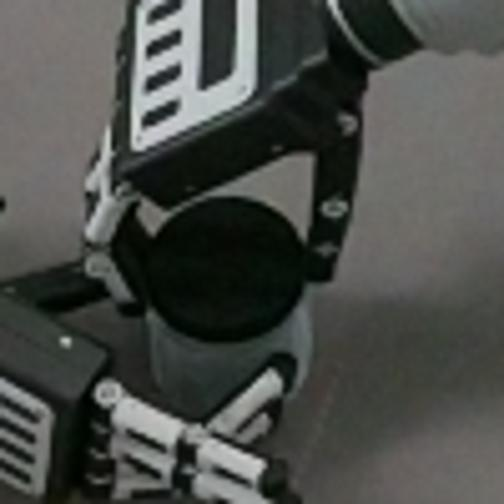

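Scene clock: 410.90 s.
left_arm: end_effector_position=(+0.4241, +0.1367, +0.0200) hand_measured=(+1.000, +1.000, +0.014, +0.026, +1.000, -0.800) hand_load_n=(+0.0, +0.0, +7.5, +6.0, +1.0, +0.0) hand_stopped_by=(target, target, force, force, target, target) hand_force_limit=0.40 hand_speed=-0.95 end_effector_quat_wxyz=(+0.322, +0.664, +0.383, -0.556) | right_arm: end_effector_position=(+0.4311, +0.1410, +0.0811) hand_measured=(-1.000, -1.000, +0.114, +0.090, +0.826, -1.000) hand_load_n=(+0.0, +0.0, +3.5, +3.5, +6.5, +0.0) hand_stopped_by=(target, target, force, force, force, target) hand_force_limit=-0.25 hand_speed=-0.95 end_effector_quat_wxyz=(-0.466, +0.885, +0.000, +0.000)
Joint positions: left_arm=[3.195 -2.228 -1.829 4.383 0.575 4.436] | right_arm=[0.601 -0.557 0.693 0.764 0.806 -3.859]
Joint torques (N m): left_arm=[1.34 43.97 2.09 0.98 0.06 0.05] | right_arm=[6.73 -58.26 -16.07 0 -2.54 -1.94]
Wrist force (N, zeroed by zero_wrist_force): left_arm=[0.0 -0.5 0.0] | right_arm=[0.1 -0.3 0.0]
Wrist torque (N m, zeroed by zero_wrist_force): left_arm=[-0.07 0.02 0.01] | right_arm=[-0.07 -0.05 -0.01]
Wrist force, peak (N, zeroed by zero_wrist_force): left_arm=[0.0 -0.7 1.0] | right_arm=[0.8 -2.2 -0.3]
Hand target: left_arm +0.4241, +0.1367, +0.0200; +0.322, +0.664, +0.383, -0.556 | right_arm +0.4311, +0.1410, +0.0811; -0.466, +0.885, +0.000, +0.000
Off the commanded pose: left_arm 0.000 m, 0 deg | right_arm 0.000 m, 0 deg.
move: done

Call:
move --target '[0,0,0,0,0,0,1,1,-0.4,-0.4,1,-0.8,0.4,-0.95,0,0,0.0333,0,0,0,-1,-1,-0.2,-0.2,0.4,-1,-0.25,-0.95]' --speed 0.02 --stop_force 4.5 --cameras '["cam_head_left"]'

Call:
zoom_image --camera "cam_head_left" --region '[110, 320, 210, 420]'

Scene clock: 417.67 s.
left_arm: end_effector_position=(+0.4241, +0.1367, +0.0200) hand_measured=(+1.000, +1.000, +0.014, +0.026, +1.000, -0.800) hand_load_n=(+0.0, +0.0, +7.5, +6.0, +1.0, +0.0) hand_stopped_by=(target, target, force, force, target, target) hand_force_limit=0.40 hand_speed=-0.95 end_effector_quat_wxyz=(+0.322, +0.664, +0.383, -0.556) | right_arm: end_effector_position=(+0.4311, +0.1410, +0.1010) hand_measured=(-1.000, -1.000, +0.114, +0.090, +0.826, -1.000) hand_load_n=(+0.0, +0.0, +3.5, +3.5, +6.5, +0.5) hand_stopped_by=(target, target, force, force, force, target) hand_force_limit=-0.25 hand_speed=-0.95 end_effector_quat_wxyz=(-0.466, +0.885, +0.000, +0.000)
Joint positions: left_arm=[3.195 -2.228 -1.829 4.383 0.575 4.436] | right_arm=[0.601 -0.566 0.658 0.807 0.806 -3.859]
Joint torques (N m): left_arm=[2.16 43.88 2.43 1.13 -0.03 0.12] | right_arm=[5.69 -41.22 -12.74 -0.12 -1.91 1.37]
Wrist force (N, zeroed by zero_wrist_force): left_arm=[-0.2 -0.3 -0.2] | right_arm=[0.2 -0.5 0.2]
Wrist torque (N m, zeroed by zero_wrist_force): left_arm=[-0.04 0.03 -0.01] | right_arm=[-0.10 -0.06 -0.02]
Wrist force, peak (N, zeroed by zero_wrist_force): left_arm=[-0.3 -0.8 -0.4] | right_arm=[0.1 -0.8 0.3]
Hand target: left_arm +0.4241, +0.1367, +0.0200; +0.322, +0.664, +0.383, -0.556 | right_arm +0.4311, +0.1410, +0.1010; -0.466, +0.885, +0.000, +0.000
Off the commanded pose: left_arm 0.000 m, 0 deg | right_arm 0.000 m, 0 deg.
move: done

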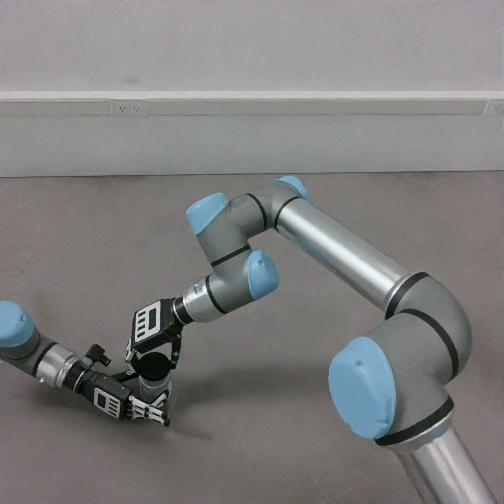

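Scaled by 5.040.

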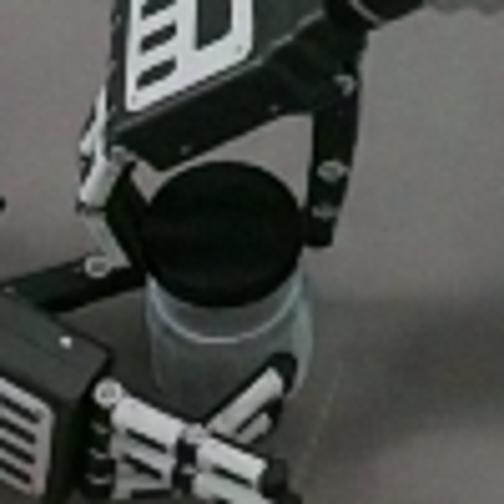

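Call:
move --pt "0 0 0 0 0 0 1 1 -0.4 -0.4 1 -0.8 0.4 -0.95 0 0 0.045 0 0 0 -1 -1 -0.2 -0.2 0.4 -1 -0.25 -0.95" --pt "0 0 0 0 0 0 1 1 -0.4 -0.4 1 -0.8 0.4 -0.95 0.0315 -0.32 0.045 0 0 0 -1 -1 -0.2 -0.2 0.4 -1 -0.25 -0.95" --pt "0 0 0 0 0 0 1 1 -0.4 -0.4 1 -0.8 0.4 -0.95 0.0315 -0.32 -0.09 0 0 0 -1 -1 -0.2 -0.2 0.4 -1 -0.25 -0.95" --speed 0.2 --blend '[0.01, 0.02, 0]' --cameras '["cam_head_left", "cam_head_right", "cam_high"]'

Scene clock: 422.83 s.
left_arm: end_effector_position=(+0.4241, +0.1367, +0.0200) hand_measured=(+1.000, +1.000, +0.014, +0.026, +1.000, -0.800) hand_load_n=(+0.0, +0.0, +7.5, +6.0, +1.0, +0.0) hand_stopped_by=(target, target, force, force, target, target) hand_force_limit=0.40 hand_speed=-0.95 end_effector_quat_wxyz=(+0.322, +0.664, +0.383, -0.556) | right_arm: end_effector_position=(+0.4499, -0.0510, +0.0471) hand_measured=(-1.000, -1.000, +0.114, +0.090, +0.826, -1.000) hand_load_n=(+0.0, +0.0, +3.5, +3.5, +6.5, +0.0) hand_stopped_by=(target, target, force, force, force, target) hand_force_limit=-0.25 hand_speed=-0.95 end_effector_quat_wxyz=(-0.466, +0.885, +0.000, +0.000)
Joint positions: left_arm=[3.195 -2.228 -1.829 4.383 0.575 4.436] | right_arm=[0.306 -0.75 1.218 0.72 0.655 -4.243]
Joint torques (N m): left_arm=[1.82 43.81 2.06 1 -0.11 0.21] | right_arm=[7.15 -46.64 -16.22 0.99 1.15 0.93]
Wrist force (N, zeroed by zero_wrist_force): left_arm=[-0.2 -0.4 -0.2] | right_arm=[0.4 -0.5 0.2]
Wrist torque (N m, zeroed by zero_wrist_force): left_arm=[-0.05 0.03 -0.01] | right_arm=[-0.11 -0.08 -0.01]
Wrist force, peak (N, zeroed by zero_wrist_force): left_arm=[-0.4 -0.8 -0.1] | right_arm=[-0.2 -3.6 0.6]
Hand target: left_arm +0.4241, +0.1367, +0.0200; +0.322, +0.664, +0.383, -0.556 | right_arm +0.4500, -0.0510, +0.0470; -0.466, +0.885, +0.000, +0.000
Off the commanded pose: left_arm 0.000 m, 0 deg | right_arm 0.000 m, 0 deg.
move: done

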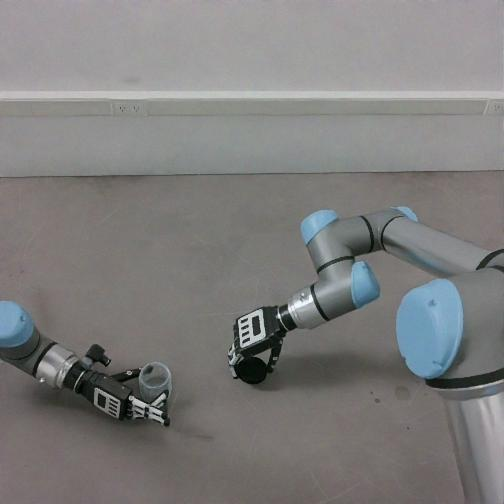

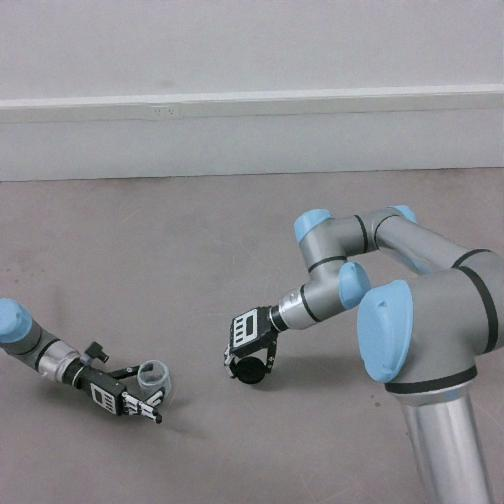

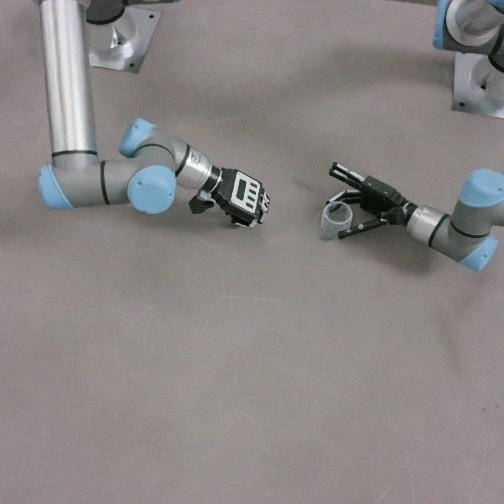

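Call:
move --target '[0,0,0,0,0,0,1,1,0.25,0.25,1,-0.8,0.4,-0.92,0,0,-0.0217,0,0,0,-1,-1,-0.2,-0.2,0.4,-1,-0.25,-0.95]' --speed 0.04

Call:
move --target '[0,0,0,0,0,0,1,1,0.25,0.25,1,-0.8,0.4,-0.92,0,0,-0.0233,0,0,0,-1,-1,-0.2,-0.2,0.4,-1,-0.25,-0.95]' --speed 0.007 --stop_force 3 --cameras '["cam_head_left"]'

Call:
zoom_image --camera "cam_head_left" --region '[200, 300, 300, 400]'

Scene clock: 424.40 s.
left_arm: end_effector_position=(+0.4241, +0.1367, +0.0200) hand_measured=(+1.000, +1.000, +0.250, +0.250, +1.000, -0.800) hand_load_n=(+0.0, +0.0, +0.0, +0.0, +0.0, +0.5) hand_stopped_by=(target, target, target, target, target, target) hand_force_limit=0.40 hand_speed=-0.92 end_effector_quat_wxyz=(+0.322, +0.664, +0.383, -0.556) | right_arm: end_effector_position=(+0.4500, -0.0510, +0.0340) hand_measured=(-1.000, -1.000, +0.114, +0.090, +0.826, -1.000) hand_load_n=(+0.0, +0.0, +3.5, +3.5, +6.5, +0.5) hand_stopped_by=(target, target, force, force, force, target) hand_force_limit=-0.25 hand_speed=-0.95 end_effector_quat_wxyz=(-0.466, +0.885, +0.000, +0.000)
Joint positions: left_arm=[3.195 -2.228 -1.829 4.383 0.575 4.436] | right_arm=[0.306 -0.735 1.227 0.696 0.655 -4.243]
Joint torques (N m): left_arm=[1.99 43.41 2.16 1.11 0.03 0.2] | right_arm=[4.91 -59.11 -23.98 3.58 1.21 1.88]
Wrist force (N, zeroed by zero_wrist_force): left_arm=[-0.5 -0.4 0.0] | right_arm=[0.2 -0.5 0.1]
Wrist torque (N m, zeroed by zero_wrist_force): left_arm=[-0.07 0.05 -0.01] | right_arm=[-0.11 -0.05 -0.02]
Wrist force, peak (N, zeroed by zero_wrist_force): left_arm=[-2.3 -0.2 -0.8] | right_arm=[0.4 -1.0 -0.2]
Hand target: left_arm +0.4241, +0.1367, +0.0200; +0.322, +0.664, +0.383, -0.556 | right_arm +0.4500, -0.0510, +0.0340; -0.466, +0.885, +0.000, +0.000
Off the commanded pose: left_arm 0.000 m, 0 deg | right_arm 0.000 m, 0 deg.
move: done

Scene clock: 427.03 s.
left_arm: end_effector_position=(+0.4241, +0.1367, +0.0200) hand_measured=(+1.000, +1.000, +0.250, +0.250, +1.000, -0.800) hand_load_n=(+0.0, -0.5, +0.0, +0.0, +0.0, +0.0) hand_stopped_by=(target, target, target, target, target, target) hand_force_limit=0.40 hand_speed=-0.92 end_effector_quat_wxyz=(+0.322, +0.664, +0.383, -0.556) | right_arm: end_effector_position=(+0.4500, -0.0510, +0.0235) hand_measured=(-1.000, -1.000, +0.114, +0.090, +0.826, -1.000) hand_load_n=(+0.0, +0.0, +3.5, +4.0, +6.0, +0.5) hand_stopped_by=(target, target, force, force, force, target) hand_force_limit=-0.25 hand_speed=-0.95 end_effector_quat_wxyz=(-0.466, +0.885, +0.000, +0.000)
Joint positions: left_arm=[3.195 -2.228 -1.829 4.383 0.575 4.436] | right_arm=[0.306 -0.723 1.233 0.677 0.655 -4.243]
Joint torques (N m): left_arm=[1.36 43.77 2.45 1.18 0.05 0.24] | right_arm=[5.79 -59.48 -23.88 3.44 1.09 1.71]
Wrist force (N, zeroed by zero_wrist_force): left_arm=[-0.4 -0.2 0.0] | right_arm=[0.2 -1.1 -0.2]
Wrist torque (N m, zeroed by zero_wrist_force): left_arm=[-0.05 0.04 0.00] | right_arm=[-0.15 -0.07 -0.02]
Wrist force, peak (N, zeroed by zero_wrist_force): left_arm=[-0.3 -1.0 -0.1] | right_arm=[-0.1 -3.4 -1.6]
Hand target: left_arm +0.4241, +0.1367, +0.0200; +0.322, +0.664, +0.383, -0.556 | right_arm +0.4500, -0.0510, +0.0235; -0.466, +0.885, +0.000, +0.000 (not the last commanded pose)
Off the commanded pose: left_arm 0.000 m, 0 deg | right_arm 0.003 m, 0 deg.
move: contact (right_arm)

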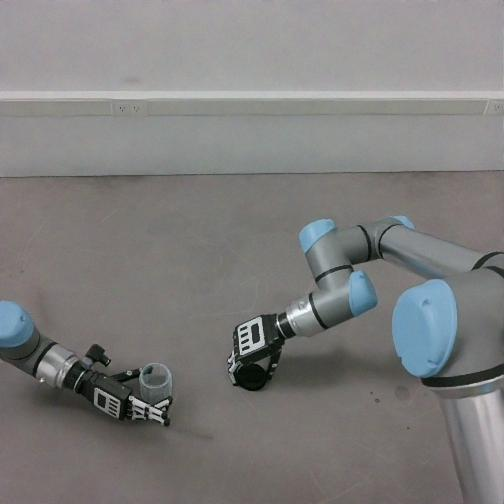

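Scaled by 5.040.

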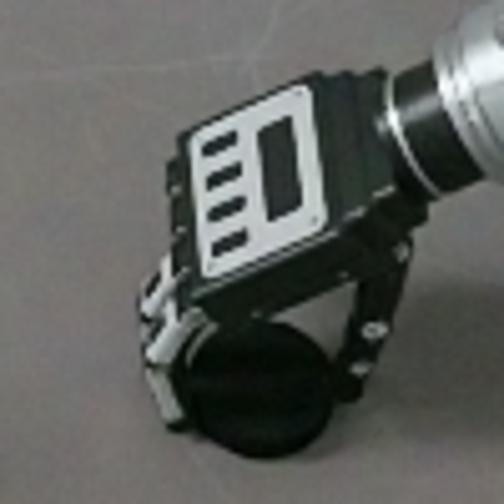

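Call:
move --target '[0,0,0,0,0,0,1,1,0.25,0.25,1,-0.8,0.4,-0.92,0,0,0,0,0,0,-1,-1,0.35,0.35,0.4,-1,-0.25,-0.95]' --speed 0.04 --cameras '["cam_head_left"]'

Call:
zoom_image --camera "cam_head_left" --region '[200, 300, 300, 400]'

Scene clock: 429.73 s.
left_arm: end_effector_position=(+0.4241, +0.1367, +0.0200) hand_measured=(+1.000, +1.000, +0.250, +0.250, +1.000, -0.800) hand_load_n=(+0.0, +0.0, +0.0, +0.0, +0.0, +0.5) hand_stopped_by=(target, target, target, target, target, target) hand_force_limit=0.40 hand_speed=-0.92 end_effector_quat_wxyz=(+0.322, +0.664, +0.383, -0.556) | right_arm: end_effector_position=(+0.4500, -0.0510, +0.0235) hand_measured=(-1.000, -1.000, +0.350, +0.350, +0.824, -1.000) hand_load_n=(+0.0, +0.0, +0.0, +0.0, +0.0, +0.0) hand_stopped_by=(target, target, target, target, force, target) hand_force_limit=-0.25 hand_speed=-0.95 end_effector_quat_wxyz=(-0.466, +0.885, +0.000, +0.000)
Joint positions: left_arm=[3.195 -2.228 -1.829 4.383 0.575 4.436] | right_arm=[0.306 -0.723 1.233 0.677 0.655 -4.243]
Joint torques (N m): left_arm=[1.72 43.45 2.67 1.27 -0.17 0.15] | right_arm=[5.45 -59.55 -24.06 3.43 1.09 1.7]
Wrist force (N, zeroed by zero_wrist_force): left_arm=[-0.4 -0.4 -0.1] | right_arm=[0.3 -0.4 0.1]
Wrist torque (N m, zeroed by zero_wrist_force): left_arm=[-0.08 0.03 0.00] | right_arm=[-0.09 -0.07 0.00]
Wrist force, peak (N, zeroed by zero_wrist_force): left_arm=[-0.6 -0.9 0.0] | right_arm=[0.1 -1.3 -0.2]
Hand target: left_arm +0.4241, +0.1367, +0.0200; +0.322, +0.664, +0.383, -0.556 | right_arm +0.4500, -0.0510, +0.0235; -0.466, +0.885, +0.000, +0.000
Off the commanded pose: left_arm 0.000 m, 0 deg | right_arm 0.000 m, 0 deg.
move: done

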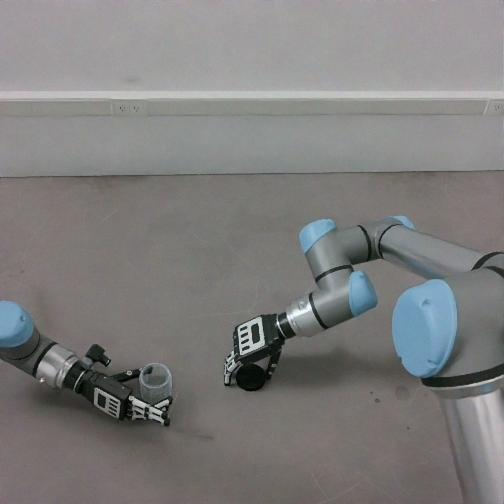

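Scaled by 5.040.

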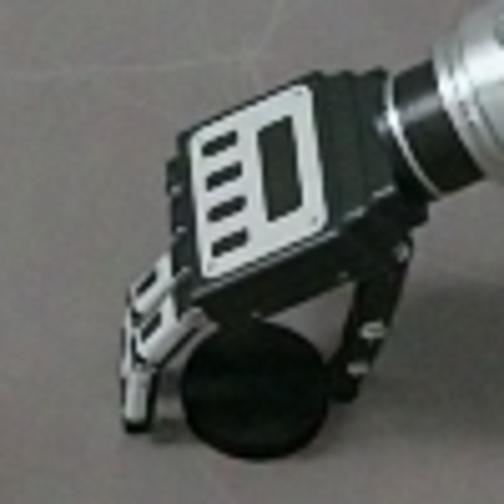

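Call:
move --pt "0.0046 0.002 0 0 0 0 1 1 0.25 0.25 1 -0.8 0.4 -0.92 0 -0.005 0 0 0 0 -1 -1 0.35 0.35 0.4 -1 -0.25 -0.95" --pt "-0.0282 0.0787 0 0 0 0 1 1 0.25 0.25 1 -0.8 0.4 -0.92 0 -0.005 0.04 0 0 0 -1 -1 0.35 0.35 0.4 -1 -0.25 -0.95" --speed '[0.02, 0.06]' --cameras '["cam_head_left", "cam_head_right", "cam_high"]'

Scene clock: 432.20 s.
left_arm: end_effector_position=(+0.4071, +0.1840, +0.0201) hand_measured=(+1.000, +1.000, +0.250, +0.250, +1.000, -0.800) hand_load_n=(+0.0, +0.0, +0.0, +0.0, +0.0, +0.0) hand_stopped_by=(target, target, target, target, target, target) hand_force_limit=0.40 hand_speed=-0.92 end_effector_quat_wxyz=(+0.322, +0.664, +0.383, -0.556) end_effector_velocity=(+0.003, -0.001, +0.000) end_effector_angular_velocity=(+0.001, -0.001, +0.002) | right_arm: end_effector_position=(+0.4500, -0.0540, +0.0477) hand_measured=(-1.000, -1.000, +0.350, +0.350, +0.824, -1.000) hand_load_n=(+0.0, +0.0, +0.0, +0.0, +0.0, +0.0) hand_stopped_by=(target, target, target, target, force, target) hand_force_limit=-0.25 hand_speed=-0.95 end_effector_quat_wxyz=(-0.466, +0.885, +0.000, +0.000)
Joint positions: left_arm=[3.289 -2.193 -1.896 4.376 0.664 4.485] | right_arm=[0.301 -0.753 1.223 0.724 0.653 -4.251]
Joint velocities: left_arm=[-0.002 -0.001 0.006 -0.001 -0.004 -0.003] | right_arm=[within noise]
Joint torques (N m): left_arm=[-11.01 24.38 25.38 -1.13 -1.65 -2.48] | right_arm=[6.62 -32.37 -11.86 0.41 1.2 1.79]
Wrist force (N, zeroed by zero_wrist_force): left_arm=[-0.3 -0.5 0.1] | right_arm=[0.3 -0.6 0.1]
Wrist torque (N m, zeroed by zero_wrist_force): left_arm=[-0.10 0.03 0.02] | right_arm=[-0.13 -0.07 0.06]
Wrist force, peak (N, zeroed by zero_wrist_force): left_arm=[-0.2 -1.1 -0.3] | right_arm=[0.5 -0.8 0.4]
Hand target: left_arm +0.4071, +0.1839, +0.0200; +0.322, +0.664, +0.383, -0.556 | right_arm +0.4500, -0.0540, +0.0475; -0.466, +0.885, +0.000, +0.000
Off the commanded pose: left_arm 0.000 m, 0 deg | right_arm 0.000 m, 0 deg.
move: done

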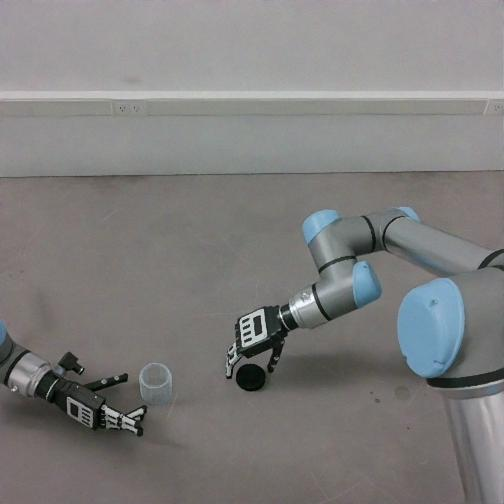

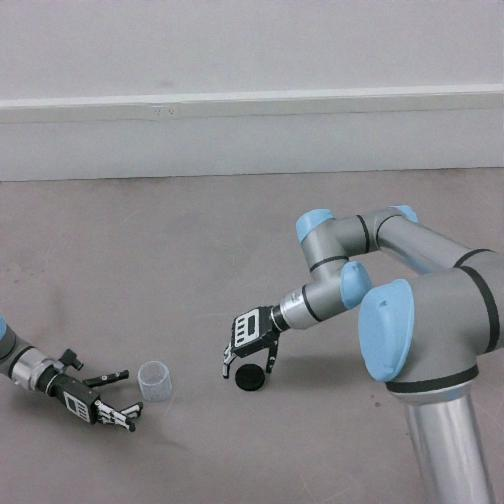

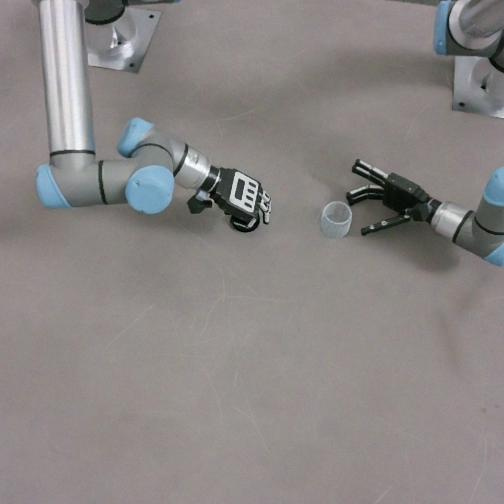

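Call:
move --target '[-0.04,0.09,0.1,0,0,0,1,1,0.25,0.25,1,-0.8,0.4,-0.92,0,-0.03,0.15,0,0,0,-1,-1,0.35,0.35,0.4,-1,-0.25,-0.95]' --speed 0.15 --cameras '["cam_head_left", "cam_high"]'

Call:
zoom_image --camera "cam_head_left" --region '[120, 330, 280, 420]'

Scene clock: 433.50 s.
left_arm: end_effector_position=(+0.3831, +0.2379, +0.0799) hand_measured=(+1.000, +1.000, +0.250, +0.250, +1.000, -0.800) hand_load_n=(+0.0, +0.0, +0.0, +0.0, +0.0, +0.5) hand_stopped_by=(target, target, target, target, target, target) hand_force_limit=0.40 hand_speed=-0.92 end_effector_quat_wxyz=(+0.322, +0.664, +0.383, -0.556) | right_arm: end_effector_position=(+0.4500, -0.0720, +0.1375) hand_measured=(-1.000, -1.000, +0.350, +0.350, +0.824, -1.000) hand_load_n=(+0.0, +0.0, +0.0, +0.0, +0.0, +0.0) hand_stopped_by=(target, target, target, target, force, target) hand_force_limit=-0.25 hand_speed=-0.95 end_effector_quat_wxyz=(-0.466, +0.885, +0.000, +0.000)
Joint positions: left_arm=[3.406 -2.033 -1.952 4.235 0.777 4.532] | right_arm=[0.27 -0.854 1.168 0.918 0.642 -4.299]
Joint torques (N m): left_arm=[-1.63 32.84 25.94 -1.2 -0.11 -1.84] | right_arm=[7.27 -38.34 -14.99 3.44 0.82 2.73]
Wrist force (N, zeroed by zero_wrist_force): left_arm=[0.0 -0.6 0.1] | right_arm=[0.2 -0.5 -0.1]
Wrist torque (N m, zeroed by zero_wrist_force): left_arm=[-0.11 0.00 0.05] | right_arm=[-0.11 -0.05 0.05]
Wrist force, peak (N, zeroed by zero_wrist_force): left_arm=[-0.9 -1.5 -0.6] | right_arm=[0.0 -1.7 -1.0]
Hand target: left_arm +0.3831, +0.2379, +0.0800; +0.322, +0.664, +0.383, -0.556 | right_arm +0.4500, -0.0720, +0.1375; -0.466, +0.885, +0.000, +0.000
Off the commanded pose: left_arm 0.000 m, 0 deg | right_arm 0.000 m, 0 deg.
move: done

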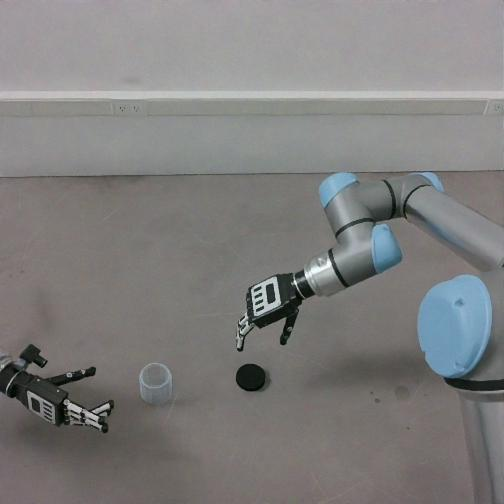

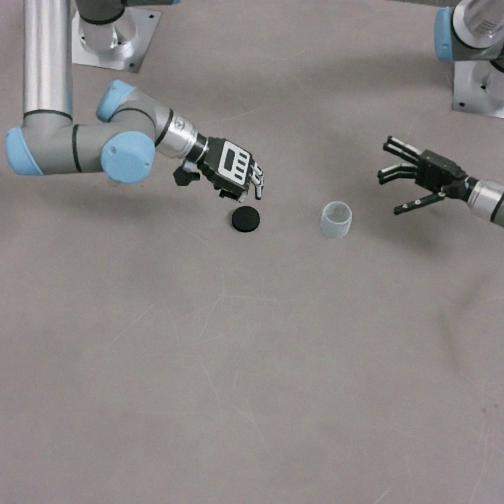

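Scaled by 3.150.

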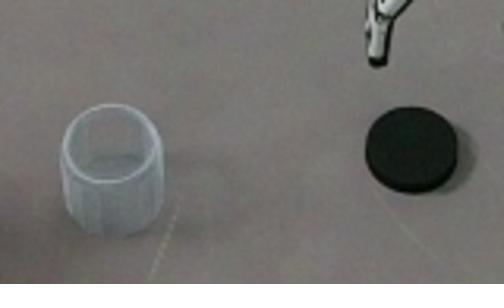

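The camera images show the jar standing upright and the cap lying flat on the table, with both hands clear of them.

Call:
finished_scene --scene 1

The scene is finished: the task was done.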